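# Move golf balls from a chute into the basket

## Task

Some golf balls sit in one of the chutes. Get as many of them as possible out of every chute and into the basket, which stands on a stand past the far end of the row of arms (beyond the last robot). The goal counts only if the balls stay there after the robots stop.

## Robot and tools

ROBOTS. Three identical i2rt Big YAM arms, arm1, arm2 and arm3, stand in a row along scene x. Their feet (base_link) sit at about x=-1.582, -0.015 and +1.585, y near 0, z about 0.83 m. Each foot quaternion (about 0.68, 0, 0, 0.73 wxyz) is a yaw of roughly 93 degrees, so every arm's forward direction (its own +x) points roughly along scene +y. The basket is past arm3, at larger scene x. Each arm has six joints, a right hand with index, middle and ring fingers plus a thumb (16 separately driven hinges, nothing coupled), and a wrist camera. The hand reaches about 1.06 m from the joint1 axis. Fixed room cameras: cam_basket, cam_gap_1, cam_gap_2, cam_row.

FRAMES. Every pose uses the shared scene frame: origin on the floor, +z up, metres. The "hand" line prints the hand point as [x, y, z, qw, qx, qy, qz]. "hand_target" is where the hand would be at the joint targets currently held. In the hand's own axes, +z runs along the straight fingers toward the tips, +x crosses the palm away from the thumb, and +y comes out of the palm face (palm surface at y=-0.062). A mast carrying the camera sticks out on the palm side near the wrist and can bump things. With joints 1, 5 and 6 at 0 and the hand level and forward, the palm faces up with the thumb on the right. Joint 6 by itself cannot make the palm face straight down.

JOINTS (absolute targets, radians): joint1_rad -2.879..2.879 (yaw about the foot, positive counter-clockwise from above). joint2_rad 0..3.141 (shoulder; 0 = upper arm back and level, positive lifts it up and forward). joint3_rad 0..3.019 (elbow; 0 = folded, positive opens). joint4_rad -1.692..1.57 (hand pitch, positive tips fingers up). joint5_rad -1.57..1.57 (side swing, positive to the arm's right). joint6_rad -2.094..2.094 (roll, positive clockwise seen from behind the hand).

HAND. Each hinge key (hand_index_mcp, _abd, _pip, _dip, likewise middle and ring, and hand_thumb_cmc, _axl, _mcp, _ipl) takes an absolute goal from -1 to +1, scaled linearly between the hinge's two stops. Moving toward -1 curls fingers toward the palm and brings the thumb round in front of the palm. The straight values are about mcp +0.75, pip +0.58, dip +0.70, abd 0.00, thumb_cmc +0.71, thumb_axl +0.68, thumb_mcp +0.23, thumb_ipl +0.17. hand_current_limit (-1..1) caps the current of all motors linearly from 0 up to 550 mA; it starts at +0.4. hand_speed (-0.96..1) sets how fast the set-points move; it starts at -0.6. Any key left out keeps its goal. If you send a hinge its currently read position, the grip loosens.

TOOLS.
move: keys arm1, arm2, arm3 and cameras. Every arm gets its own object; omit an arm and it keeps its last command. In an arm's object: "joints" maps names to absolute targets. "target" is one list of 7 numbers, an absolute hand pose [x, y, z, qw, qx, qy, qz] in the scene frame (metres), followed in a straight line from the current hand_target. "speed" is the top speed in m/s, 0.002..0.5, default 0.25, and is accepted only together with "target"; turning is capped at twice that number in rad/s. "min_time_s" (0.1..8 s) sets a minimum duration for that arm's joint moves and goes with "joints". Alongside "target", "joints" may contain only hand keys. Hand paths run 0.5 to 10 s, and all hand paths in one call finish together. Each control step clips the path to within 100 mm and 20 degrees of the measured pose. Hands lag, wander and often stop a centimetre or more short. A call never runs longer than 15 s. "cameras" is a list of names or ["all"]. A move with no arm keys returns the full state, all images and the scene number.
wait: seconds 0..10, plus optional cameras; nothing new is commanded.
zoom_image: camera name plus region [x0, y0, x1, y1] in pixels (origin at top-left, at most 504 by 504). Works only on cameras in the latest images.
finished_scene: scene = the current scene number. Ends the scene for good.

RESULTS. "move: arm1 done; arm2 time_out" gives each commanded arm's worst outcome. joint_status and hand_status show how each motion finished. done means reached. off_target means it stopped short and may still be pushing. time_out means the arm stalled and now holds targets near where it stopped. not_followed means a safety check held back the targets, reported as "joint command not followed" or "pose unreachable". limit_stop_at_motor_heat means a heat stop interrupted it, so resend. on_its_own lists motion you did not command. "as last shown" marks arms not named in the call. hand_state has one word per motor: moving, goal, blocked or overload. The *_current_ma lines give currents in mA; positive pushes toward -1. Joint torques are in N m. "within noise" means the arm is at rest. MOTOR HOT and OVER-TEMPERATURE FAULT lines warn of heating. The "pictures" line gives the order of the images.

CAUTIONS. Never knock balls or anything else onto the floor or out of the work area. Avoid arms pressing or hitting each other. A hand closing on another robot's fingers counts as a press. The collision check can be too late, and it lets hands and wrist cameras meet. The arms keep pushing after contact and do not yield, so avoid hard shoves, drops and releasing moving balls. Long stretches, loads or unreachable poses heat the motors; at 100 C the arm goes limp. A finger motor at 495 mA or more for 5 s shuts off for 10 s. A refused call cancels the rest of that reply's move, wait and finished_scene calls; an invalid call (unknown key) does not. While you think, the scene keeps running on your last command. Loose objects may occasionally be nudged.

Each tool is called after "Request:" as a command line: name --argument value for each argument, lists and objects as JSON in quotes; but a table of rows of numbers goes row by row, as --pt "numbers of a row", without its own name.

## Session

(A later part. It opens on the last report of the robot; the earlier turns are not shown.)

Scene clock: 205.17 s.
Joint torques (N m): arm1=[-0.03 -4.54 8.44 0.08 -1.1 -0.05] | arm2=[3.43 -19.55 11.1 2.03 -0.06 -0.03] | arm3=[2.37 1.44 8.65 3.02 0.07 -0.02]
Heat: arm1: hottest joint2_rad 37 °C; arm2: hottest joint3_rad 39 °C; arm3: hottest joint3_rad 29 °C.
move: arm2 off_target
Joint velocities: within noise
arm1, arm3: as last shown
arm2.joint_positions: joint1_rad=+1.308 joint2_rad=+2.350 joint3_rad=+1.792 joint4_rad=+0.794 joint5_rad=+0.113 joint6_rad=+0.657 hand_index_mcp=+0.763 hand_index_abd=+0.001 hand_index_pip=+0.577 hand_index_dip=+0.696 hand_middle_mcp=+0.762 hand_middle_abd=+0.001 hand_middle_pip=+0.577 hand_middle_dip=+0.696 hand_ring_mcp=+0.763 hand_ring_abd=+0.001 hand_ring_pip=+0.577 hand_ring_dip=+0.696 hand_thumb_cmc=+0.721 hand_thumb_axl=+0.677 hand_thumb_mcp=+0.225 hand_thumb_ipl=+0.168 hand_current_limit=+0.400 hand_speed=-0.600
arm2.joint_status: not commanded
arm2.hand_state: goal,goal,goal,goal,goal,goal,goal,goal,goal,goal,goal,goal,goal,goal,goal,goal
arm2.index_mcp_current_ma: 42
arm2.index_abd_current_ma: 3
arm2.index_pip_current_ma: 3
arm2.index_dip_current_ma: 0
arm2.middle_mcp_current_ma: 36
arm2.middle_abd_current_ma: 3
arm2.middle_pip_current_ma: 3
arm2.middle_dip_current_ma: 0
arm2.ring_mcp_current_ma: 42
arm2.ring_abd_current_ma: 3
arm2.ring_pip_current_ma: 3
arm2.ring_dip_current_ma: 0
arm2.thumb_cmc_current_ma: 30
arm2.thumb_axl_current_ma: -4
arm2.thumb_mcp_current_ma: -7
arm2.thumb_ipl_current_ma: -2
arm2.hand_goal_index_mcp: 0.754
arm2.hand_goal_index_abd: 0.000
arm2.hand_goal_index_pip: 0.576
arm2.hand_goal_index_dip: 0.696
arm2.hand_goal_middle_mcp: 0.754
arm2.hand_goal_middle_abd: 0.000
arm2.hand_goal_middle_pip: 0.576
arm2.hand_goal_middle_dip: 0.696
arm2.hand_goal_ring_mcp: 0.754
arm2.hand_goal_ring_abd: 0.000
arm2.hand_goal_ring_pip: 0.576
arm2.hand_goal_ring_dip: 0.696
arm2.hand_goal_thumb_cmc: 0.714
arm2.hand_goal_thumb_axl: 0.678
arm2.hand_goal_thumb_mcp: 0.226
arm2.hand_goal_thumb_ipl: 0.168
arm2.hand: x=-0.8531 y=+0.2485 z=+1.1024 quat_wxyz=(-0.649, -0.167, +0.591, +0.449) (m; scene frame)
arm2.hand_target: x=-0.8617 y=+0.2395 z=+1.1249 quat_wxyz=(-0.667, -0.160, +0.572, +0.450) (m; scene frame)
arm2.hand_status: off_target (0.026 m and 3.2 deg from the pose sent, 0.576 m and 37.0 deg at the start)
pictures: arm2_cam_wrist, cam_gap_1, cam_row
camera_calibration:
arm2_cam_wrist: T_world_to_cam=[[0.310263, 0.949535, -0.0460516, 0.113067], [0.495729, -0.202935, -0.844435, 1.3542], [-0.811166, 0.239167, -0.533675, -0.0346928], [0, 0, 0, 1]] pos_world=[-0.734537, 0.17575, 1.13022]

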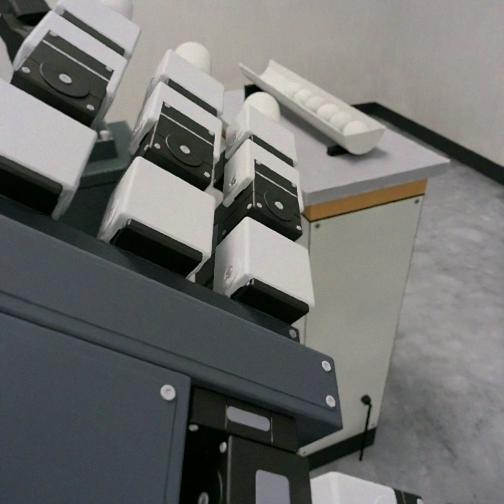

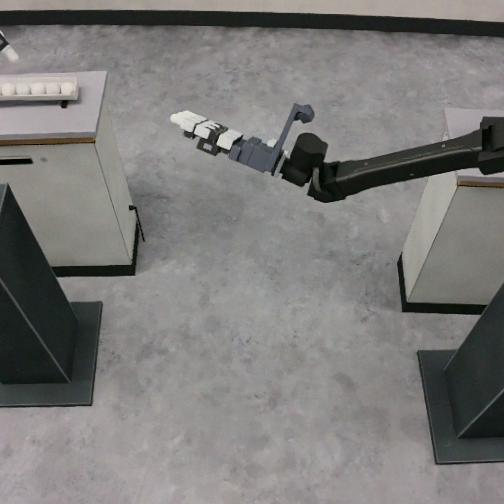

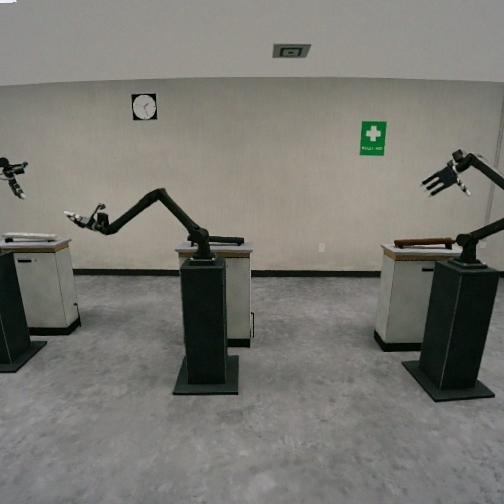

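Request:
move --arm1 '{"joints": {"joint1_rad": 0.304, "joint5_rad": 1.5, "joint6_rad": -1.571, "joint4_rad": -1.2, "hand_index_mcp": 0.222, "hand_index_pip": -0.79, "hand_index_dip": 0.696, "hand_index_abd": -0.107, "hand_thumb_cmc": -0.571, "hand_thumb_mcp": 0.36, "hand_thumb_ipl": 0.168, "hand_speed": -0.6}, "min_time_s": 3}'

Request:
move --arm1 '{"joints": {"joint2_rad": 1.656, "joint3_rad": 1.094, "joint4_rad": -1.009}, "min_time_s": 3}' --cameras '["arm1_cam_wrist", "arm2_cam_wrist", "cam_gap_1", "cam_row"]'

Scene clock: 289.93 s.
Joint torques (N m): arm1=[2.2 -5.19 8.84 1.84 1.08 -0.07] | arm2=[3.55 -19.49 11.18 2.02 -0.08 -0.05] | arm3=[2.37 1.44 8.68 3.03 0.07 -0.01]
Heat: arm1: hottest joint2_rad 37 °C; arm2: hottest joint3_rad 41 °C; arm3: hottest joint3_rad 29 °C.
move: arm1 done
Joint velocities: within noise
arm1.joint_positions: joint1_rad=+0.289 joint2_rad=+0.910 joint3_rad=+1.241 joint4_rad=-1.217 joint5_rad=+1.497 joint6_rad=-1.560 hand_index_mcp=+0.221 hand_index_abd=-0.104 hand_index_pip=-0.785 hand_index_dip=+0.696 hand_middle_mcp=+0.748 hand_middle_abd=+0.000 hand_middle_pip=+0.577 hand_middle_dip=+0.696 hand_ring_mcp=+0.749 hand_ring_abd=+0.000 hand_ring_pip=+0.577 hand_ring_dip=+0.696 hand_thumb_cmc=-0.574 hand_thumb_axl=+0.677 hand_thumb_mcp=+0.357 hand_thumb_ipl=+0.168 hand_current_limit=+0.400 hand_speed=-0.600
arm1.joint_status: all done
arm1.hand_state: goal,goal,goal,goal,goal,goal,goal,goal,goal,goal,goal,goal,goal,goal,goal,goal
arm1.index_mcp_current_ma: 0
arm1.index_abd_current_ma: 0
arm1.index_pip_current_ma: 1
arm1.index_dip_current_ma: 0
arm1.middle_mcp_current_ma: -2
arm1.middle_abd_current_ma: 0
arm1.middle_pip_current_ma: 0
arm1.middle_dip_current_ma: 0
arm1.ring_mcp_current_ma: -1
arm1.ring_abd_current_ma: 0
arm1.ring_pip_current_ma: 0
arm1.ring_dip_current_ma: 0
arm1.thumb_cmc_current_ma: -1
arm1.thumb_axl_current_ma: 0
arm1.thumb_mcp_current_ma: -1
arm1.thumb_ipl_current_ma: 0
arm1.hand_goal_index_mcp: 0.222
arm1.hand_goal_index_abd: -0.106
arm1.hand_goal_index_pip: -0.790
arm1.hand_goal_index_dip: 0.696
arm1.hand_goal_middle_mcp: 0.754
arm1.hand_goal_middle_abd: 0.000
arm1.hand_goal_middle_pip: 0.576
arm1.hand_goal_middle_dip: 0.696
arm1.hand_goal_ring_mcp: 0.754
arm1.hand_goal_ring_abd: 0.000
arm1.hand_goal_ring_pip: 0.576
arm1.hand_goal_ring_dip: 0.696
arm1.hand_goal_thumb_cmc: -0.570
arm1.hand_goal_thumb_axl: 0.678
arm1.hand_goal_thumb_mcp: 0.360
arm1.hand_goal_thumb_ipl: 0.168
arm1.hand: x=-1.5489 y=+0.4712 z=+1.3113 quat_wxyz=(+0.669, -0.439, +0.578, -0.160) (m; scene frame)
arm1.hand_target: x=-1.5533 y=+0.4696 z=+1.3169 quat_wxyz=(+0.673, -0.438, +0.578, -0.150) (m; scene frame)
arm1.hand_status: not commanded
arm2, arm3: as last shown
arm2.joint_positions: joint1_rad=+1.308 joint2_rad=+2.350 joint3_rad=+1.793 joint4_rad=+0.794 joint5_rad=+0.113 joint6_rad=+0.657 hand_index_mcp=+0.763 hand_index_abd=+0.001 hand_index_pip=+0.577 hand_index_dip=+0.696 hand_middle_mcp=+0.762 hand_middle_abd=+0.001 hand_middle_pip=+0.577 hand_middle_dip=+0.696 hand_ring_mcp=+0.763 hand_ring_abd=+0.001 hand_ring_pip=+0.577 hand_ring_dip=+0.696 hand_thumb_cmc=+0.721 hand_thumb_axl=+0.677 hand_thumb_mcp=+0.225 hand_thumb_ipl=+0.168 hand_current_limit=+0.400 hand_speed=-0.600
arm2.hand: x=-0.8531 y=+0.2485 z=+1.1026 quat_wxyz=(-0.649, -0.167, +0.591, +0.449) (m; scene frame)
pictures: none

Scene clock: 293.40 s.
Joint torques (N m): arm1=[2.02 -13.16 7.17 0.62 1.26 -0.17] | arm2=[3.49 -19.9 11.11 2.1 -0.08 -0.03] | arm3=[2.37 1.38 8.64 3.02 0.06 -0.02]
Heat: arm1: hottest joint2_rad 37 °C; arm2: hottest joint3_rad 41 °C; arm3: hottest joint3_rad 29 °C.
move: arm1 done
Joint velocities: within noise
arm1.joint_positions: joint1_rad=+0.289 joint2_rad=+1.649 joint3_rad=+1.090 joint4_rad=-1.021 joint5_rad=+1.499 joint6_rad=-1.561 hand_index_mcp=+0.220 hand_index_abd=-0.104 hand_index_pip=-0.785 hand_index_dip=+0.696 hand_middle_mcp=+0.745 hand_middle_abd=+0.000 hand_middle_pip=+0.576 hand_middle_dip=+0.696 hand_ring_mcp=+0.747 hand_ring_abd=+0.000 hand_ring_pip=+0.576 hand_ring_dip=+0.696 hand_thumb_cmc=-0.573 hand_thumb_axl=+0.677 hand_thumb_mcp=+0.357 hand_thumb_ipl=+0.168 hand_current_limit=+0.400 hand_speed=-0.600
arm1.joint_status: all done
arm1.hand_state: goal,goal,goal,goal,goal,goal,goal,goal,goal,goal,goal,goal,goal,goal,goal,goal
arm1.index_mcp_current_ma: 0
arm1.index_abd_current_ma: 0
arm1.index_pip_current_ma: 1
arm1.index_dip_current_ma: 0
arm1.middle_mcp_current_ma: -4
arm1.middle_abd_current_ma: 0
arm1.middle_pip_current_ma: 0
arm1.middle_dip_current_ma: 0
arm1.ring_mcp_current_ma: -3
arm1.ring_abd_current_ma: 0
arm1.ring_pip_current_ma: 0
arm1.ring_dip_current_ma: 0
arm1.thumb_cmc_current_ma: -1
arm1.thumb_axl_current_ma: 0
arm1.thumb_mcp_current_ma: -1
arm1.thumb_ipl_current_ma: 0
arm1.hand_goal_index_mcp: 0.222
arm1.hand_goal_index_abd: -0.106
arm1.hand_goal_index_pip: -0.790
arm1.hand_goal_index_dip: 0.696
arm1.hand_goal_middle_mcp: 0.754
arm1.hand_goal_middle_abd: 0.000
arm1.hand_goal_middle_pip: 0.576
arm1.hand_goal_middle_dip: 0.696
arm1.hand_goal_ring_mcp: 0.754
arm1.hand_goal_ring_abd: 0.000
arm1.hand_goal_ring_pip: 0.576
arm1.hand_goal_ring_dip: 0.696
arm1.hand_goal_thumb_cmc: -0.570
arm1.hand_goal_thumb_axl: 0.678
arm1.hand_goal_thumb_mcp: 0.360
arm1.hand_goal_thumb_ipl: 0.168
arm1.hand: x=-1.5942 y=+0.5933 z=+0.9612 quat_wxyz=(+0.561, -0.604, +0.410, -0.390) (m; scene frame)
arm1.hand_target: x=-1.6025 y=+0.5954 z=+0.9594 quat_wxyz=(+0.564, -0.608, +0.405, -0.386) (m; scene frame)
arm1.hand_status: not commanded
arm2, arm3: as last shown
pictures: arm1_cam_wrist, arm2_cam_wrist, cam_gap_1, cam_row
camera_calibration:
arm1_cam_wrist: T_world_to_cam=[[-0.257289, 0.717225, -0.647604, -0.174784], [-0.829111, 0.180389, 0.529183, -1.98563], [0.496364, 0.673088, 0.548247, -0.0121829], [0, 0, 0, 1]] pos_world=[-1.68523, 0.491745, 0.944248]
arm2_cam_wrist: T_world_to_cam=[[0.310196, 0.949555, -0.046083, 0.113059], [0.495447, -0.20284, -0.844623, 1.35435], [-0.811364, 0.239167, -0.533374, -0.0350721], [0, 0, 0, 1]] pos_world=[-0.734536, 0.17575, 1.13042]

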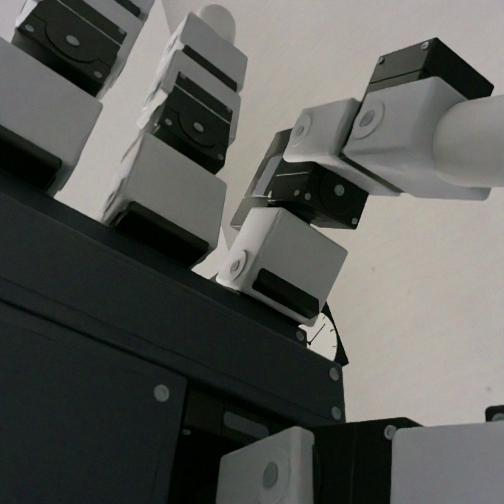

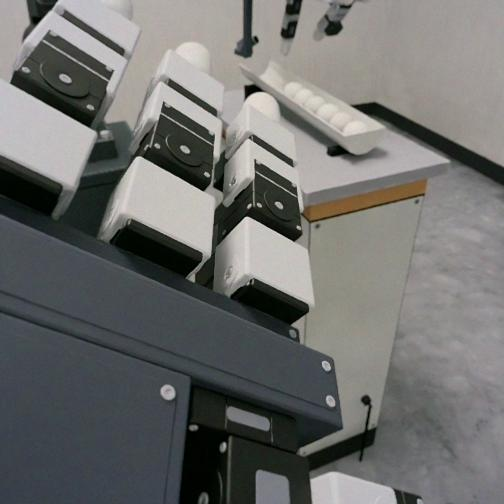

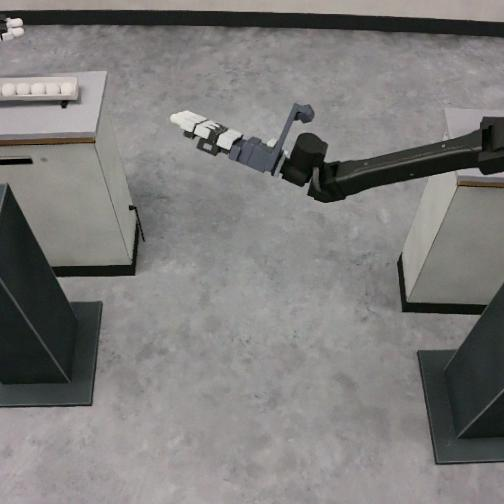

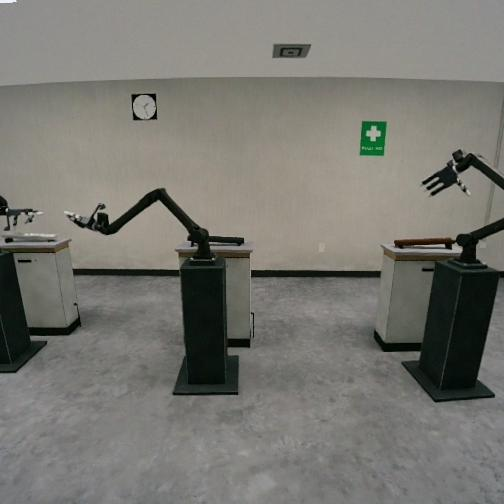

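Request:
move --arm2 '{"target": [-0.83, 0.22, 1.16, 0.7598, 0.1491, -0.4526, -0.4417], "speed": 0.2}' --arm1 '{"target": [-1.523, 0.57, 0.955, 0.5586, -0.5991, 0.4195, -0.3911], "speed": 0.2}' --cameras '["arm2_cam_wrist", "cam_gap_1", "cam_row"]'

Request:
zoom_image --camera "arm2_cam_wrist" --region '[250, 100, 490, 340]'

Request:
zoom_image --camera "cam_gap_1" --region '[0, 0, 120, 120]'

Request:
zoom_image --camera "cam_row" --region '[0, 180, 90, 270]'

Scene clock: 303.93 s.
Joint torques (N m): arm1=[-0.26 -13.22 6.98 1.48 1.02 -0.16] | arm2=[2.9 -19.02 9.17 2.24 -0.24 -0.04] | arm3=[2.37 1.49 8.64 3.03 0.06 -0.01]
Heat: arm1: hottest joint2_rad 37 °C; arm2: hottest joint3_rad 41 °C; arm3: hottest joint3_rad 29 °C.
move: arm1 off_target; arm2 off_target
Joint velocities: within noise
arm1.joint_positions: joint1_rad=+0.164 joint2_rad=+1.528 joint3_rad=+0.873 joint4_rad=-0.405 joint5_rad=+1.462 joint6_rad=-2.097 hand_index_mcp=+0.220 hand_index_abd=-0.104 hand_index_pip=-0.785 hand_index_dip=+0.696 hand_middle_mcp=+0.745 hand_middle_abd=+0.000 hand_middle_pip=+0.576 hand_middle_dip=+0.696 hand_ring_mcp=+0.747 hand_ring_abd=+0.000 hand_ring_pip=+0.576 hand_ring_dip=+0.696 hand_thumb_cmc=-0.572 hand_thumb_axl=+0.677 hand_thumb_mcp=+0.357 hand_thumb_ipl=+0.168 hand_current_limit=+0.400 hand_speed=-0.600
arm1.joint_status: not commanded
arm1.hand_state: goal,goal,goal,goal,goal,goal,goal,goal,goal,goal,goal,goal,goal,goal,goal,goal
arm1.index_mcp_current_ma: 0
arm1.index_abd_current_ma: 0
arm1.index_pip_current_ma: 1
arm1.index_dip_current_ma: 0
arm1.middle_mcp_current_ma: -4
arm1.middle_abd_current_ma: 0
arm1.middle_pip_current_ma: 0
arm1.middle_dip_current_ma: 0
arm1.ring_mcp_current_ma: -3
arm1.ring_abd_current_ma: 0
arm1.ring_pip_current_ma: 0
arm1.ring_dip_current_ma: 0
arm1.thumb_cmc_current_ma: 0
arm1.thumb_axl_current_ma: 0
arm1.thumb_mcp_current_ma: -1
arm1.thumb_ipl_current_ma: 0
arm1.hand_goal_index_mcp: 0.222
arm1.hand_goal_index_abd: -0.106
arm1.hand_goal_index_pip: -0.790
arm1.hand_goal_index_dip: 0.696
arm1.hand_goal_middle_mcp: 0.754
arm1.hand_goal_middle_abd: 0.000
arm1.hand_goal_middle_pip: 0.576
arm1.hand_goal_middle_dip: 0.696
arm1.hand_goal_ring_mcp: 0.754
arm1.hand_goal_ring_abd: 0.000
arm1.hand_goal_ring_pip: 0.576
arm1.hand_goal_ring_dip: 0.696
arm1.hand_goal_thumb_cmc: -0.570
arm1.hand_goal_thumb_axl: 0.678
arm1.hand_goal_thumb_mcp: 0.360
arm1.hand_goal_thumb_ipl: 0.168
arm1.hand: x=-1.5309 y=+0.5685 z=+0.9461 quat_wxyz=(+0.538, -0.598, +0.432, -0.408) (m; scene frame)
arm1.hand_target: x=-1.5237 y=+0.5697 z=+0.9549 quat_wxyz=(+0.540, -0.590, +0.443, -0.405) (m; scene frame)
arm1.hand_status: off_target (0.012 m and 3.4 deg from the pose sent, 0.075 m and 1.2 deg at the start; a joint's target at an end of its range on 26 of 85 steps)
arm2.joint_positions: joint1_rad=+1.308 joint2_rad=+2.363 joint3_rad=+1.793 joint4_rad=+1.098 joint5_rad=+0.003 joint6_rad=+0.711 hand_index_mcp=+0.763 hand_index_abd=+0.001 hand_index_pip=+0.577 hand_index_dip=+0.696 hand_middle_mcp=+0.762 hand_middle_abd=+0.001 hand_middle_pip=+0.577 hand_middle_dip=+0.696 hand_ring_mcp=+0.763 hand_ring_abd=+0.001 hand_ring_pip=+0.577 hand_ring_dip=+0.696 hand_thumb_cmc=+0.721 hand_thumb_axl=+0.677 hand_thumb_mcp=+0.226 hand_thumb_ipl=+0.168 hand_current_limit=+0.400 hand_speed=-0.600
arm2.joint_status: not commanded
arm2.hand_state: goal,goal,goal,goal,goal,goal,goal,goal,goal,goal,goal,goal,goal,goal,goal,goal
arm2.index_mcp_current_ma: 42
arm2.index_abd_current_ma: 3
arm2.index_pip_current_ma: 3
arm2.index_dip_current_ma: 0
arm2.middle_mcp_current_ma: 36
arm2.middle_abd_current_ma: 3
arm2.middle_pip_current_ma: 3
arm2.middle_dip_current_ma: 0
arm2.ring_mcp_current_ma: 42
arm2.ring_abd_current_ma: 3
arm2.ring_pip_current_ma: 3
arm2.ring_dip_current_ma: 0
arm2.thumb_cmc_current_ma: 30
arm2.thumb_axl_current_ma: -4
arm2.thumb_mcp_current_ma: 0
arm2.thumb_ipl_current_ma: -2
arm2.hand_goal_index_mcp: 0.754
arm2.hand_goal_index_abd: 0.000
arm2.hand_goal_index_pip: 0.576
arm2.hand_goal_index_dip: 0.696
arm2.hand_goal_middle_mcp: 0.754
arm2.hand_goal_middle_abd: 0.000
arm2.hand_goal_middle_pip: 0.576
arm2.hand_goal_middle_dip: 0.696
arm2.hand_goal_ring_mcp: 0.754
arm2.hand_goal_ring_abd: 0.000
arm2.hand_goal_ring_pip: 0.576
arm2.hand_goal_ring_dip: 0.696
arm2.hand_goal_thumb_cmc: 0.714
arm2.hand_goal_thumb_axl: 0.678
arm2.hand_goal_thumb_mcp: 0.226
arm2.hand_goal_thumb_ipl: 0.168
arm2.hand: x=-0.8258 y=+0.2269 z=+1.1541 quat_wxyz=(-0.749, -0.153, +0.468, +0.444) (m; scene frame)
arm2.hand_target: x=-0.8295 y=+0.2201 z=+1.1600 quat_wxyz=(-0.760, -0.149, +0.453, +0.442) (m; scene frame)
arm2.hand_status: off_target (0.010 m and 2.2 deg from the pose sent, 0.068 m and 20.5 deg at the start)
arm3: as last shown
pictures: arm2_cam_wrist, cam_gap_1, cam_row
camera_calibration:
arm2_cam_wrist: T_world_to_cam=[[0.176795, 0.982142, -0.064344, 0.03109], [0.249785, -0.108005, -0.962259, 1.29125], [-0.952025, 0.15405, -0.264419, -0.387434], [0, 0, 0, 1]] pos_world=[-0.696879, 0.168611, 1.14207]

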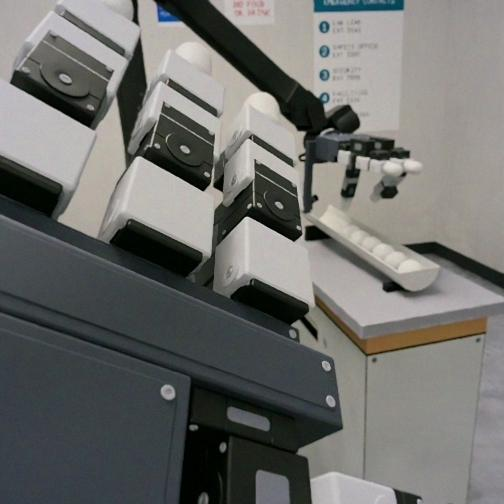

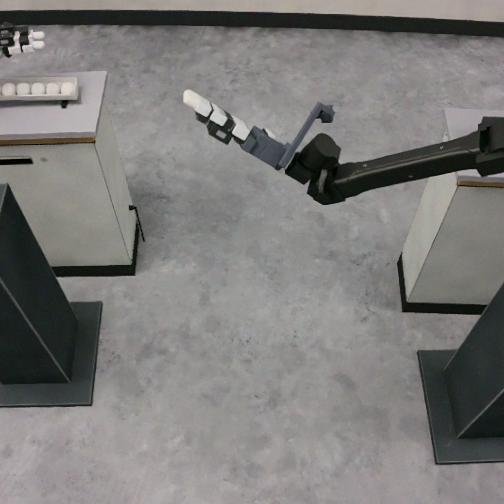

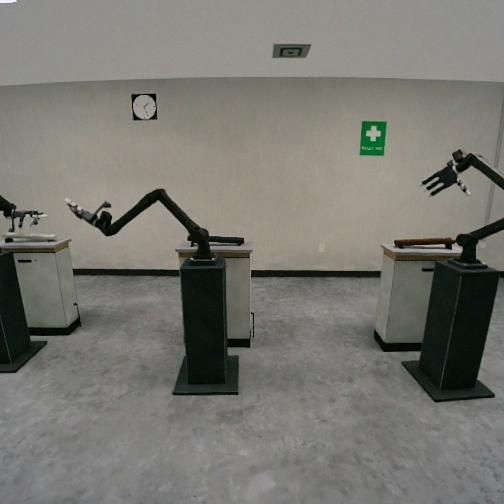

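Scaled by 2.100.

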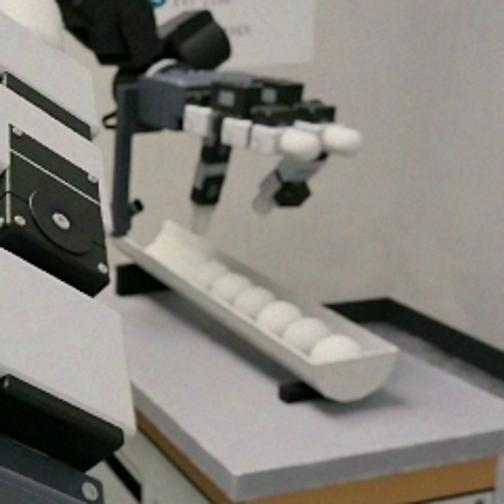

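Scaled by 4.200.

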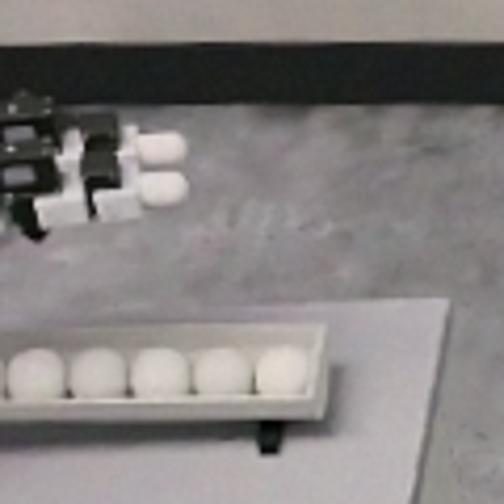

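Scaled by 5.600.

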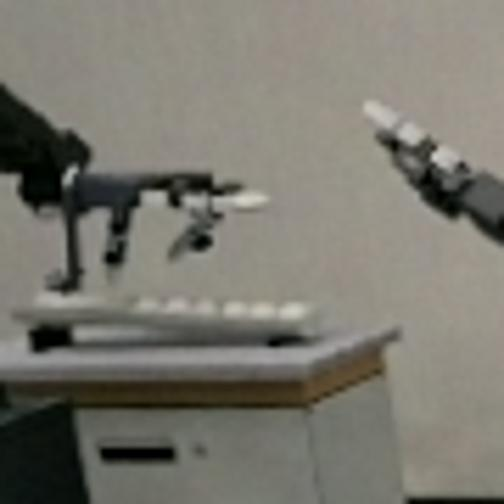

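Request:
move --arm1 '{"joints": {"joint1_rad": 0.344, "joint2_rad": 1.534, "joint3_rad": 1.028, "joint4_rad": -1.065, "joint5_rad": 1.50, "joint6_rad": -1.571}, "min_time_s": 3}'

Request:
move --arm1 '{"joints": {"joint2_rad": 1.607, "joint3_rad": 0.989, "joint4_rad": -0.953}, "min_time_s": 2}' --cameras '["arm2_cam_wrist", "cam_row"]'

Request:
zoom_image --camera "arm2_cam_wrist" --region '[300, 120, 460, 280]'

Request:
zoom_image --camera "cam_row" --region '[0, 190, 64, 254]'

Scene clock: 342.80 s.
Joint torques (N m): arm1=[2.14 -11.11 10.47 -0.49 1.34 0.01] | arm2=[2.67 -18.84 9.14 2.28 -0.23 -0.05] | arm3=[2.32 1.44 8.66 3 0.07 -0.01]
Heat: arm1: hottest joint2_rad 37 °C; arm2: hottest joint3_rad 39 °C; arm3: hottest joint3_rad 29 °C.
move: arm1 done
Joint velocities: within noise
arm1.joint_positions: joint1_rad=+0.329 joint2_rad=+1.528 joint3_rad=+0.984 joint4_rad=-1.054 joint5_rad=+1.497 joint6_rad=-1.583 hand_index_mcp=+0.220 hand_index_abd=-0.104 hand_index_pip=-0.785 hand_index_dip=+0.696 hand_middle_mcp=+0.745 hand_middle_abd=+0.000 hand_middle_pip=+0.576 hand_middle_dip=+0.696 hand_ring_mcp=+0.747 hand_ring_abd=+0.000 hand_ring_pip=+0.576 hand_ring_dip=+0.696 hand_thumb_cmc=-0.572 hand_thumb_axl=+0.677 hand_thumb_mcp=+0.357 hand_thumb_ipl=+0.168 hand_current_limit=+0.400 hand_speed=-0.600
arm1.joint_status: all done
arm1.hand_state: goal,goal,goal,goal,goal,goal,goal,goal,goal,goal,goal,goal,goal,goal,goal,goal
arm1.index_mcp_current_ma: 0
arm1.index_abd_current_ma: 0
arm1.index_pip_current_ma: 1
arm1.index_dip_current_ma: 0
arm1.middle_mcp_current_ma: -4
arm1.middle_abd_current_ma: 0
arm1.middle_pip_current_ma: 0
arm1.middle_dip_current_ma: 0
arm1.ring_mcp_current_ma: -3
arm1.ring_abd_current_ma: 0
arm1.ring_pip_current_ma: 0
arm1.ring_dip_current_ma: 0
arm1.thumb_cmc_current_ma: 0
arm1.thumb_axl_current_ma: 0
arm1.thumb_mcp_current_ma: -1
arm1.thumb_ipl_current_ma: 0
arm1.hand_goal_index_mcp: 0.222
arm1.hand_goal_index_abd: -0.106
arm1.hand_goal_index_pip: -0.790
arm1.hand_goal_index_dip: 0.696
arm1.hand_goal_middle_mcp: 0.754
arm1.hand_goal_middle_abd: 0.000
arm1.hand_goal_middle_pip: 0.576
arm1.hand_goal_middle_dip: 0.696
arm1.hand_goal_ring_mcp: 0.754
arm1.hand_goal_ring_abd: 0.000
arm1.hand_goal_ring_pip: 0.576
arm1.hand_goal_ring_dip: 0.696
arm1.hand_goal_thumb_cmc: -0.570
arm1.hand_goal_thumb_axl: 0.678
arm1.hand_goal_thumb_mcp: 0.360
arm1.hand_goal_thumb_ipl: 0.168
arm1.hand: x=-1.5952 y=+0.5486 z=+0.9742 quat_wxyz=(+0.560, -0.621, +0.387, -0.390) (m; scene frame)
arm1.hand_target: x=-1.6081 y=+0.5625 z=+0.9875 quat_wxyz=(+0.571, -0.616, +0.393, -0.374) (m; scene frame)
arm1.hand_status: not commanded
arm2, arm3: as last shown
pictures: none

Scene clock: 345.17 s.
Joint torques (N m): arm1=[2.14 -11.22 7.08 0.64 1.33 0.02] | arm2=[3.02 -19.25 9.17 2.26 -0.22 -0.05] | arm3=[2.43 1.44 8.64 3.02 0.06 -0.01]
Heat: arm1: hottest joint2_rad 37 °C; arm2: hottest joint3_rad 39 °C; arm3: hottest joint3_rad 29 °C.
move: arm1 done
Joint velocities: within noise
arm1.joint_positions: joint1_rad=+0.329 joint2_rad=+1.593 joint3_rad=+0.984 joint4_rad=-0.966 joint5_rad=+1.498 joint6_rad=-1.582 hand_index_mcp=+0.220 hand_index_abd=-0.104 hand_index_pip=-0.785 hand_index_dip=+0.696 hand_middle_mcp=+0.745 hand_middle_abd=+0.000 hand_middle_pip=+0.576 hand_middle_dip=+0.696 hand_ring_mcp=+0.747 hand_ring_abd=+0.000 hand_ring_pip=+0.576 hand_ring_dip=+0.696 hand_thumb_cmc=-0.572 hand_thumb_axl=+0.677 hand_thumb_mcp=+0.357 hand_thumb_ipl=+0.168 hand_current_limit=+0.400 hand_speed=-0.600
arm1.joint_status: all done
arm1.hand_state: goal,goal,goal,goal,goal,goal,goal,goal,goal,goal,goal,goal,goal,goal,goal,goal
arm1.index_mcp_current_ma: 0
arm1.index_abd_current_ma: 0
arm1.index_pip_current_ma: 1
arm1.index_dip_current_ma: 0
arm1.middle_mcp_current_ma: -4
arm1.middle_abd_current_ma: 0
arm1.middle_pip_current_ma: 0
arm1.middle_dip_current_ma: 0
arm1.ring_mcp_current_ma: -3
arm1.ring_abd_current_ma: 0
arm1.ring_pip_current_ma: 0
arm1.ring_dip_current_ma: 0
arm1.thumb_cmc_current_ma: 0
arm1.thumb_axl_current_ma: 0
arm1.thumb_mcp_current_ma: -1
arm1.thumb_ipl_current_ma: 0
arm1.hand_goal_index_mcp: 0.222
arm1.hand_goal_index_abd: -0.106
arm1.hand_goal_index_pip: -0.790
arm1.hand_goal_index_dip: 0.696
arm1.hand_goal_middle_mcp: 0.754
arm1.hand_goal_middle_abd: 0.000
arm1.hand_goal_middle_pip: 0.576
arm1.hand_goal_middle_dip: 0.696
arm1.hand_goal_ring_mcp: 0.754
arm1.hand_goal_ring_abd: 0.000
arm1.hand_goal_ring_pip: 0.576
arm1.hand_goal_ring_dip: 0.696
arm1.hand_goal_thumb_cmc: -0.570
arm1.hand_goal_thumb_axl: 0.678
arm1.hand_goal_thumb_mcp: 0.360
arm1.hand_goal_thumb_ipl: 0.168
arm1.hand: x=-1.6010 y=+0.5624 z=+0.9494 quat_wxyz=(+0.565, -0.616, +0.394, -0.383) (m; scene frame)
arm1.hand_target: x=-1.6097 y=+0.5665 z=+0.9464 quat_wxyz=(+0.571, -0.616, +0.393, -0.374) (m; scene frame)
arm1.hand_status: not commanded
arm2, arm3: as last shown
pictures: arm2_cam_wrist, cam_row
camera_calibration:
arm2_cam_wrist: T_world_to_cam=[[0.176795, 0.982142, -0.064344, 0.03109], [0.249785, -0.108005, -0.962259, 1.29125], [-0.952025, 0.15405, -0.264419, -0.387434], [0, 0, 0, 1]] pos_world=[-0.696879, 0.168611, 1.14207]

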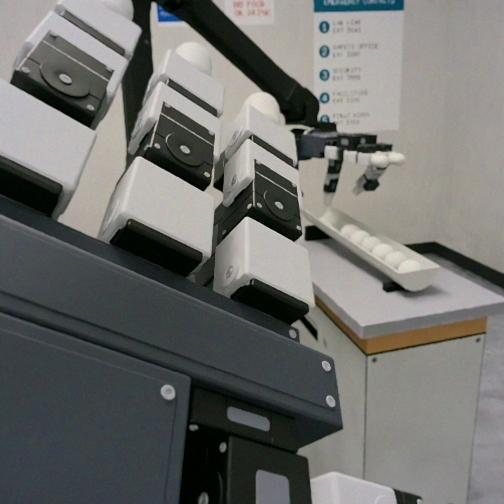

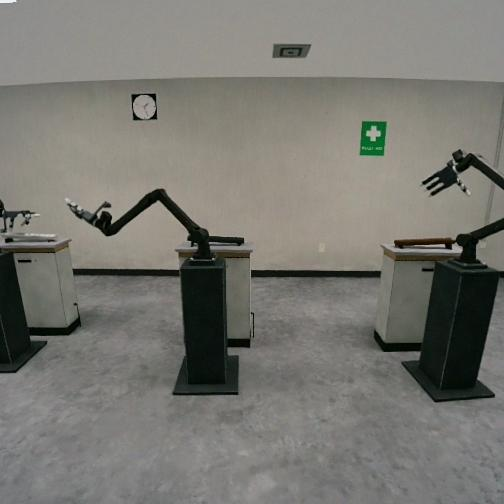

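Scaled by 3.150.

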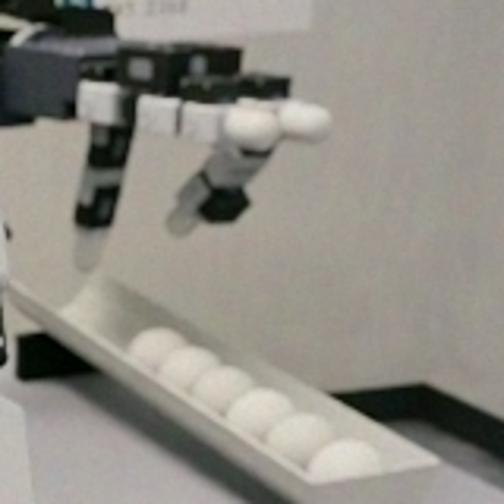

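Scaled by 7.875.

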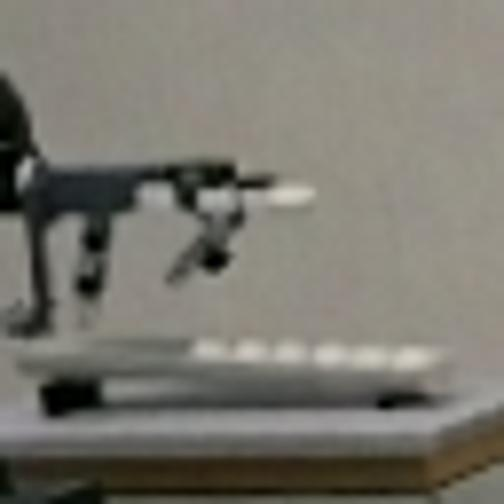

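Request:
move --arm1 '{"joints": {"joint1_rad": 0.19, "joint2_rad": 1.538, "joint3_rad": 0.921, "joint4_rad": -0.95}, "min_time_s": 2}' --cameras '["arm2_cam_wrist", "cam_row"]'

Request:
zoom_image --camera "arm2_cam_wrist" --region '[300, 120, 460, 280]'

Request:
zoom_image --camera "cam_row" --region '[0, 190, 64, 254]'

Scene clock: 363.27 s.
Joint torques (N m): arm1=[-0.03 -12.98 6.48 0.57 1.32 0.01] | arm2=[2.9 -18.96 9.2 2.22 -0.22 -0.04] | arm3=[2.37 1.44 8.65 3.03 0.06 -0.01]
Heat: arm1: hottest joint2_rad 37 °C; arm2: hottest joint3_rad 39 °C; arm3: hottest joint3_rad 29 °C.
move: arm1 done
Joint velocities: within noise
arm1.joint_positions: joint1_rad=+0.205 joint2_rad=+1.557 joint3_rad=+0.921 joint4_rad=-0.962 joint5_rad=+1.498 joint6_rad=-1.582 hand_index_mcp=+0.220 hand_index_abd=-0.104 hand_index_pip=-0.785 hand_index_dip=+0.696 hand_middle_mcp=+0.745 hand_middle_abd=+0.000 hand_middle_pip=+0.576 hand_middle_dip=+0.696 hand_ring_mcp=+0.747 hand_ring_abd=+0.000 hand_ring_pip=+0.576 hand_ring_dip=+0.696 hand_thumb_cmc=-0.572 hand_thumb_axl=+0.677 hand_thumb_mcp=+0.357 hand_thumb_ipl=+0.168 hand_current_limit=+0.400 hand_speed=-0.600
arm1.joint_status: all done
arm1.hand_state: goal,goal,goal,goal,goal,goal,goal,goal,goal,goal,goal,goal,goal,goal,goal,goal
arm1.index_mcp_current_ma: 0
arm1.index_abd_current_ma: 0
arm1.index_pip_current_ma: 1
arm1.index_dip_current_ma: 0
arm1.middle_mcp_current_ma: -4
arm1.middle_abd_current_ma: 0
arm1.middle_pip_current_ma: 0
arm1.middle_dip_current_ma: 0
arm1.ring_mcp_current_ma: -3
arm1.ring_abd_current_ma: 0
arm1.ring_pip_current_ma: 0
arm1.ring_dip_current_ma: 0
arm1.thumb_cmc_current_ma: 0
arm1.thumb_axl_current_ma: 0
arm1.thumb_mcp_current_ma: -1
arm1.thumb_ipl_current_ma: 0
arm1.hand_goal_index_mcp: 0.222
arm1.hand_goal_index_abd: -0.106
arm1.hand_goal_index_pip: -0.790
arm1.hand_goal_index_dip: 0.696
arm1.hand_goal_middle_mcp: 0.754
arm1.hand_goal_middle_abd: 0.000
arm1.hand_goal_middle_pip: 0.576
arm1.hand_goal_middle_dip: 0.696
arm1.hand_goal_ring_mcp: 0.754
arm1.hand_goal_ring_abd: 0.000
arm1.hand_goal_ring_pip: 0.576
arm1.hand_goal_ring_dip: 0.696
arm1.hand_goal_thumb_cmc: -0.570
arm1.hand_goal_thumb_axl: 0.678
arm1.hand_goal_thumb_mcp: 0.360
arm1.hand_goal_thumb_ipl: 0.168
arm1.hand: x=-1.5371 y=+0.5384 z=+0.9442 quat_wxyz=(+0.535, -0.595, +0.425, -0.423) (m; scene frame)
arm1.hand_target: x=-1.5313 y=+0.5409 z=+0.9522 quat_wxyz=(+0.542, -0.582, +0.440, -0.416) (m; scene frame)
arm1.hand_status: not commanded
arm2: as last shown
arm3.joint_positions: joint1_rad=+0.240 joint2_rad=+0.576 joint3_rad=+1.148 joint4_rad=-1.179 joint5_rad=-0.143 joint6_rad=+1.069 hand_index_mcp=+0.756 hand_index_abd=+0.000 hand_index_pip=+0.577 hand_index_dip=+0.696 hand_middle_mcp=+0.755 hand_middle_abd=+0.000 hand_middle_pip=+0.577 hand_middle_dip=+0.696 hand_ring_mcp=+0.756 hand_ring_abd=+0.000 hand_ring_pip=+0.577 hand_ring_dip=+0.696 hand_thumb_cmc=+0.716 hand_thumb_axl=+0.677 hand_thumb_mcp=+0.224 hand_thumb_ipl=+0.168 hand_current_limit=+0.400 hand_speed=-0.600
arm3.joint_status: not commanded
arm3.hand_state: goal,goal,goal,goal,goal,goal,goal,goal,goal,goal,goal,goal,goal,goal,goal,goal
arm3.index_mcp_current_ma: 0
arm3.index_abd_current_ma: 0
arm3.index_pip_current_ma: 0
arm3.index_dip_current_ma: 0
arm3.middle_mcp_current_ma: 0
arm3.middle_abd_current_ma: 0
arm3.middle_pip_current_ma: 0
arm3.middle_dip_current_ma: 0
arm3.ring_mcp_current_ma: 0
arm3.ring_abd_current_ma: 0
arm3.ring_pip_current_ma: 0
arm3.ring_dip_current_ma: 0
arm3.thumb_cmc_current_ma: 0
arm3.thumb_axl_current_ma: 0
arm3.thumb_mcp_current_ma: -1
arm3.thumb_ipl_current_ma: 0
arm3.hand_goal_index_mcp: 0.754
arm3.hand_goal_index_abd: 0.000
arm3.hand_goal_index_pip: 0.576
arm3.hand_goal_index_dip: 0.696
arm3.hand_goal_middle_mcp: 0.754
arm3.hand_goal_middle_abd: 0.000
arm3.hand_goal_middle_pip: 0.576
arm3.hand_goal_middle_dip: 0.696
arm3.hand_goal_ring_mcp: 0.754
arm3.hand_goal_ring_abd: 0.000
arm3.hand_goal_ring_pip: 0.576
arm3.hand_goal_ring_dip: 0.696
arm3.hand_goal_thumb_cmc: 0.714
arm3.hand_goal_thumb_axl: 0.678
arm3.hand_goal_thumb_mcp: 0.226
arm3.hand_goal_thumb_ipl: 0.168
arm3.hand: x=+1.5535 y=+0.2202 z=+1.2961 quat_wxyz=(-0.344, +0.294, +0.834, +0.315) (m; scene frame)
arm3.hand_target: x=+1.5502 y=+0.2199 z=+1.2999 quat_wxyz=(-0.353, +0.290, +0.830, +0.320) (m; scene frame)
arm3.hand_status: not commanded
pictures: arm2_cam_wrist, cam_row
camera_calibration:
arm2_cam_wrist: T_world_to_cam=[[0.176795, 0.982142, -0.064344, 0.03109], [0.249785, -0.108005, -0.962259, 1.29125], [-0.952025, 0.15405, -0.264419, -0.387434], [0, 0, 0, 1]] pos_world=[-0.696879, 0.168611, 1.14207]

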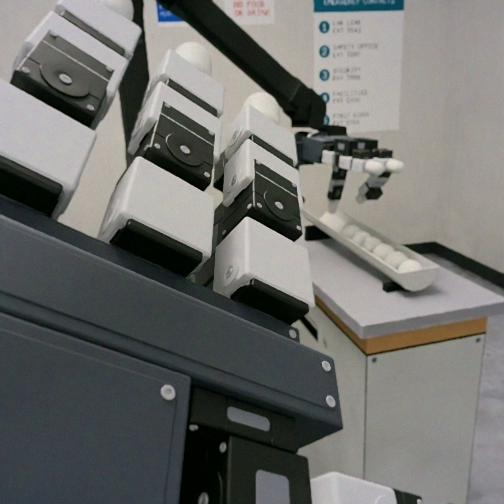

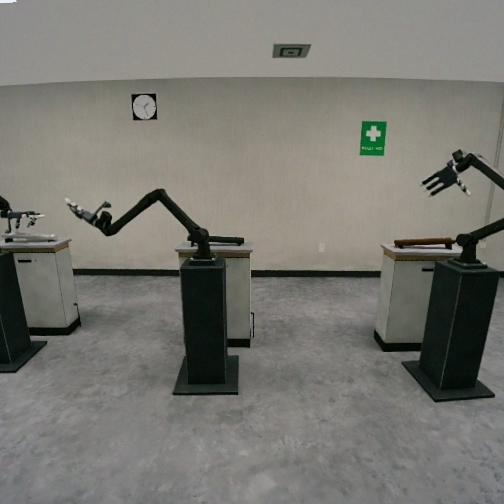

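Scaled by 3.150.

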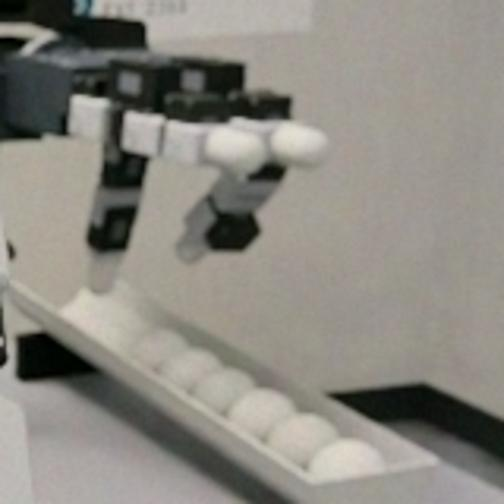

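Scaled by 7.875.

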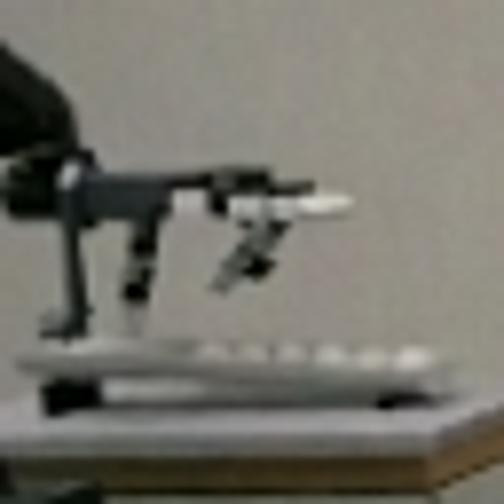

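Request:
move --arm1 '{"joints": {"joint1_rad": 0.148, "joint2_rad": 1.578, "joint3_rad": 0.875, "joint4_rad": -0.876, "joint6_rad": -1.525}, "min_time_s": 2}' --cameras '["arm2_cam_wrist", "cam_row"]'

Request:
zoom_image --camera "arm2_cam_wrist" --region '[300, 140, 420, 260]'

Request:
zoom_image --camera "cam_row" --region '[0, 200, 60, 250]'

Scene clock: 392.77 s.
Joint torques (N m): arm1=[-0.09 -10.34 6.23 0.64 1.31 0.03] | arm2=[2.84 -19.02 9.17 2.35 -0.26 -0.04] | arm3=[2.43 1.44 8.65 3.02 0.07 -0.02]
Heat: arm1: hottest joint2_rad 37 °C; arm2: hottest joint3_rad 39 °C; arm3: hottest joint3_rad 29 °C.
move: arm1 done
Joint velocities: within noise
arm1.joint_positions: joint1_rad=+0.165 joint2_rad=+1.565 joint3_rad=+0.875 joint4_rad=-0.889 joint5_rad=+1.498 joint6_rad=-1.537 hand_index_mcp=+0.220 hand_index_abd=-0.104 hand_index_pip=-0.785 hand_index_dip=+0.696 hand_middle_mcp=+0.745 hand_middle_abd=+0.000 hand_middle_pip=+0.576 hand_middle_dip=+0.696 hand_ring_mcp=+0.747 hand_ring_abd=+0.000 hand_ring_pip=+0.576 hand_ring_dip=+0.696 hand_thumb_cmc=-0.572 hand_thumb_axl=+0.677 hand_thumb_mcp=+0.357 hand_thumb_ipl=+0.168 hand_current_limit=+0.400 hand_speed=-0.600
arm1.joint_status: all done
arm1.hand_state: goal,goal,goal,goal,goal,goal,goal,goal,goal,goal,goal,goal,goal,goal,goal,goal
arm1.index_mcp_current_ma: 0
arm1.index_abd_current_ma: 0
arm1.index_pip_current_ma: 1
arm1.index_dip_current_ma: 0
arm1.middle_mcp_current_ma: -4
arm1.middle_abd_current_ma: 0
arm1.middle_pip_current_ma: 0
arm1.middle_dip_current_ma: 0
arm1.ring_mcp_current_ma: -3
arm1.ring_abd_current_ma: 0
arm1.ring_pip_current_ma: 0
arm1.ring_dip_current_ma: 0
arm1.thumb_cmc_current_ma: 0
arm1.thumb_axl_current_ma: 0
arm1.thumb_mcp_current_ma: -1
arm1.thumb_ipl_current_ma: 0
arm1.hand_goal_index_mcp: 0.222
arm1.hand_goal_index_abd: -0.106
arm1.hand_goal_index_pip: -0.790
arm1.hand_goal_index_dip: 0.696
arm1.hand_goal_middle_mcp: 0.754
arm1.hand_goal_middle_abd: 0.000
arm1.hand_goal_middle_pip: 0.576
arm1.hand_goal_middle_dip: 0.696
arm1.hand_goal_ring_mcp: 0.754
arm1.hand_goal_ring_abd: 0.000
arm1.hand_goal_ring_pip: 0.576
arm1.hand_goal_ring_dip: 0.696
arm1.hand_goal_thumb_cmc: -0.570
arm1.hand_goal_thumb_axl: 0.678
arm1.hand_goal_thumb_mcp: 0.360
arm1.hand_goal_thumb_ipl: 0.168
arm1.hand: x=-1.5185 y=+0.5335 z=+0.9287 quat_wxyz=(+0.541, -0.572, +0.455, -0.417) (m; scene frame)
arm1.hand_target: x=-1.5118 y=+0.5350 z=+0.9248 quat_wxyz=(+0.540, -0.565, +0.462, -0.419) (m; scene frame)
arm1.hand_status: not commanded
arm2, arm3: as last shown
pictures: arm2_cam_wrist, cam_row
camera_calibration:
arm2_cam_wrist: T_world_to_cam=[[0.176795, 0.982142, -0.064344, 0.03109], [0.249785, -0.108005, -0.962259, 1.29125], [-0.952025, 0.15405, -0.264419, -0.387434], [0, 0, 0, 1]] pos_world=[-0.696879, 0.168611, 1.14207]

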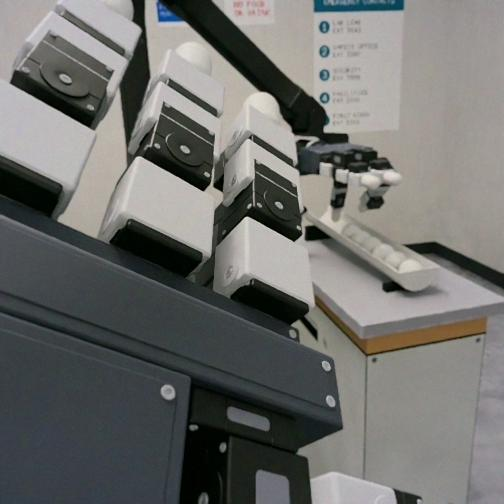

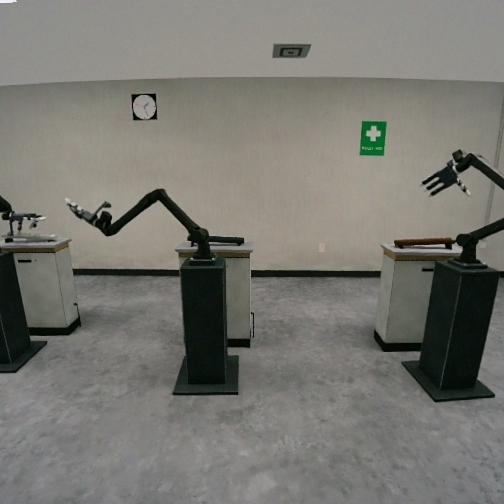

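Scaled by 4.200.

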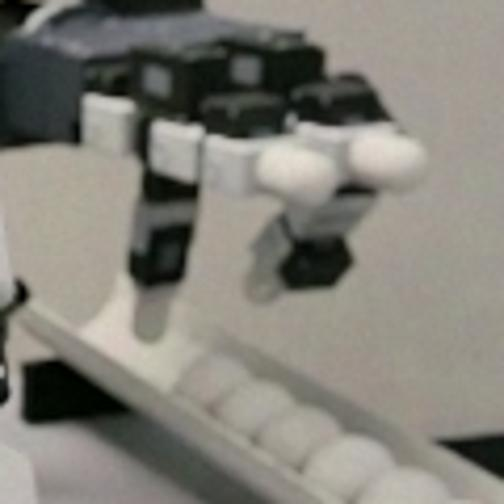

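Scaled by 8.400.

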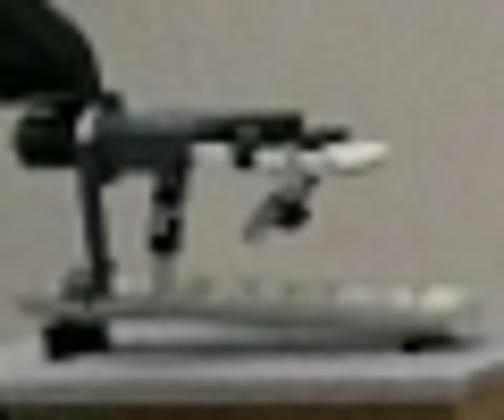

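Request:
move --arm1 '{"joints": {"joint1_rad": 0.136, "joint2_rad": 1.6277, "joint3_rad": 0.8557, "joint4_rad": -0.806}, "min_time_s": 2}' --cameras '["arm2_cam_wrist", "cam_row"]'

Request:
zoom_image --camera "arm2_cam_wrist" --region '[300, 140, 420, 260]'

Request:
zoom_image --camera "cam_row" --region '[0, 200, 60, 250]'

Scene clock: 404.80 s.
Joint torques (N m): arm1=[-0.09 -10.58 5.83 0.59 1.33 0.02] | arm2=[3.08 -19.02 9.2 2.32 -0.24 -0.02] | arm3=[2.37 1.55 8.68 3.03 0.07 -0.02]
Heat: arm1: hottest joint2_rad 37 °C; arm2: hottest joint3_rad 39 °C; arm3: hottest joint3_rad 29 °C.
move: arm1 done
Joint velocities: within noise
arm1.joint_positions: joint1_rad=+0.152 joint2_rad=+1.614 joint3_rad=+0.856 joint4_rad=-0.818 joint5_rad=+1.498 joint6_rad=-1.536 hand_index_mcp=+0.220 hand_index_abd=-0.104 hand_index_pip=-0.785 hand_index_dip=+0.696 hand_middle_mcp=+0.745 hand_middle_abd=+0.000 hand_middle_pip=+0.576 hand_middle_dip=+0.696 hand_ring_mcp=+0.747 hand_ring_abd=+0.000 hand_ring_pip=+0.576 hand_ring_dip=+0.696 hand_thumb_cmc=-0.572 hand_thumb_axl=+0.677 hand_thumb_mcp=+0.357 hand_thumb_ipl=+0.168 hand_current_limit=+0.400 hand_speed=-0.600
arm1.joint_status: all done
arm1.hand_state: goal,goal,goal,goal,goal,goal,goal,goal,goal,goal,goal,goal,goal,goal,goal,goal
arm1.index_mcp_current_ma: 0
arm1.index_abd_current_ma: 0
arm1.index_pip_current_ma: 1
arm1.index_dip_current_ma: 0
arm1.middle_mcp_current_ma: -4
arm1.middle_abd_current_ma: 0
arm1.middle_pip_current_ma: 0
arm1.middle_dip_current_ma: 0
arm1.ring_mcp_current_ma: -3
arm1.ring_abd_current_ma: 0
arm1.ring_pip_current_ma: 0
arm1.ring_dip_current_ma: 0
arm1.thumb_cmc_current_ma: 0
arm1.thumb_axl_current_ma: 0
arm1.thumb_mcp_current_ma: -1
arm1.thumb_ipl_current_ma: 0
arm1.hand_goal_index_mcp: 0.222
arm1.hand_goal_index_abd: -0.106
arm1.hand_goal_index_pip: -0.790
arm1.hand_goal_index_dip: 0.696
arm1.hand_goal_middle_mcp: 0.754
arm1.hand_goal_middle_abd: 0.000
arm1.hand_goal_middle_pip: 0.576
arm1.hand_goal_middle_dip: 0.696
arm1.hand_goal_ring_mcp: 0.754
arm1.hand_goal_ring_abd: 0.000
arm1.hand_goal_ring_pip: 0.576
arm1.hand_goal_ring_dip: 0.696
arm1.hand_goal_thumb_cmc: -0.570
arm1.hand_goal_thumb_axl: 0.678
arm1.hand_goal_thumb_mcp: 0.360
arm1.hand_goal_thumb_ipl: 0.168
arm1.hand: x=-1.5135 y=+0.5343 z=+0.9057 quat_wxyz=(+0.539, -0.568, +0.459, -0.419) (m; scene frame)
arm1.hand_target: x=-1.5065 y=+0.5351 z=+0.9014 quat_wxyz=(+0.538, -0.562, +0.466, -0.422) (m; scene frame)
arm1.hand_status: not commanded
arm2, arm3: as last shown
pictures: arm2_cam_wrist, cam_row
camera_calibration:
arm2_cam_wrist: T_world_to_cam=[[0.176795, 0.982142, -0.064344, 0.03109], [0.249785, -0.108005, -0.962259, 1.29125], [-0.952025, 0.15405, -0.264419, -0.387434], [0, 0, 0, 1]] pos_world=[-0.696879, 0.168611, 1.14207]

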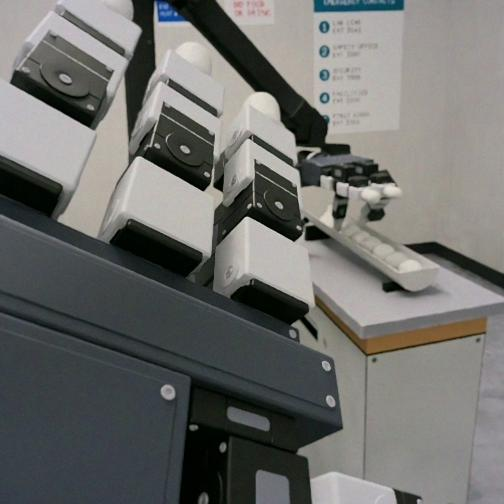

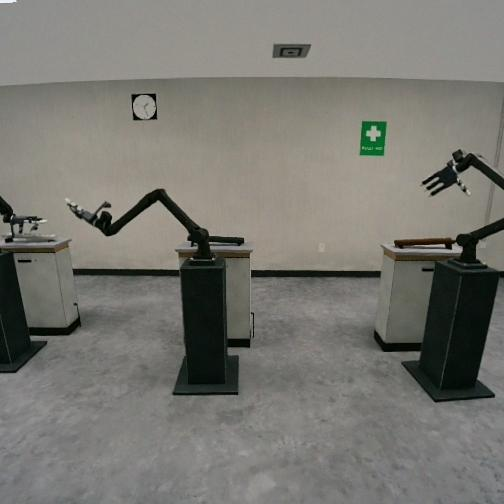

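Scaled by 4.200.

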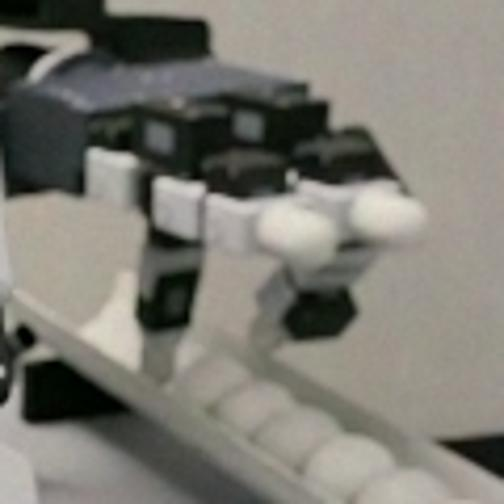

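Scaled by 8.400.

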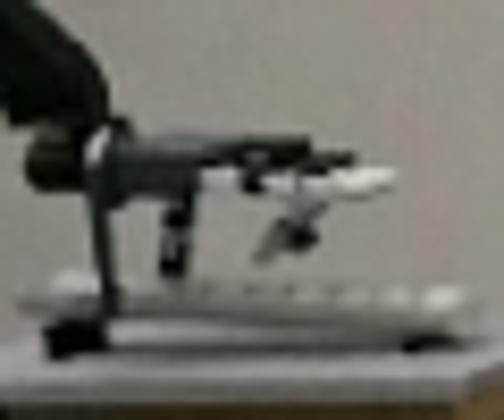

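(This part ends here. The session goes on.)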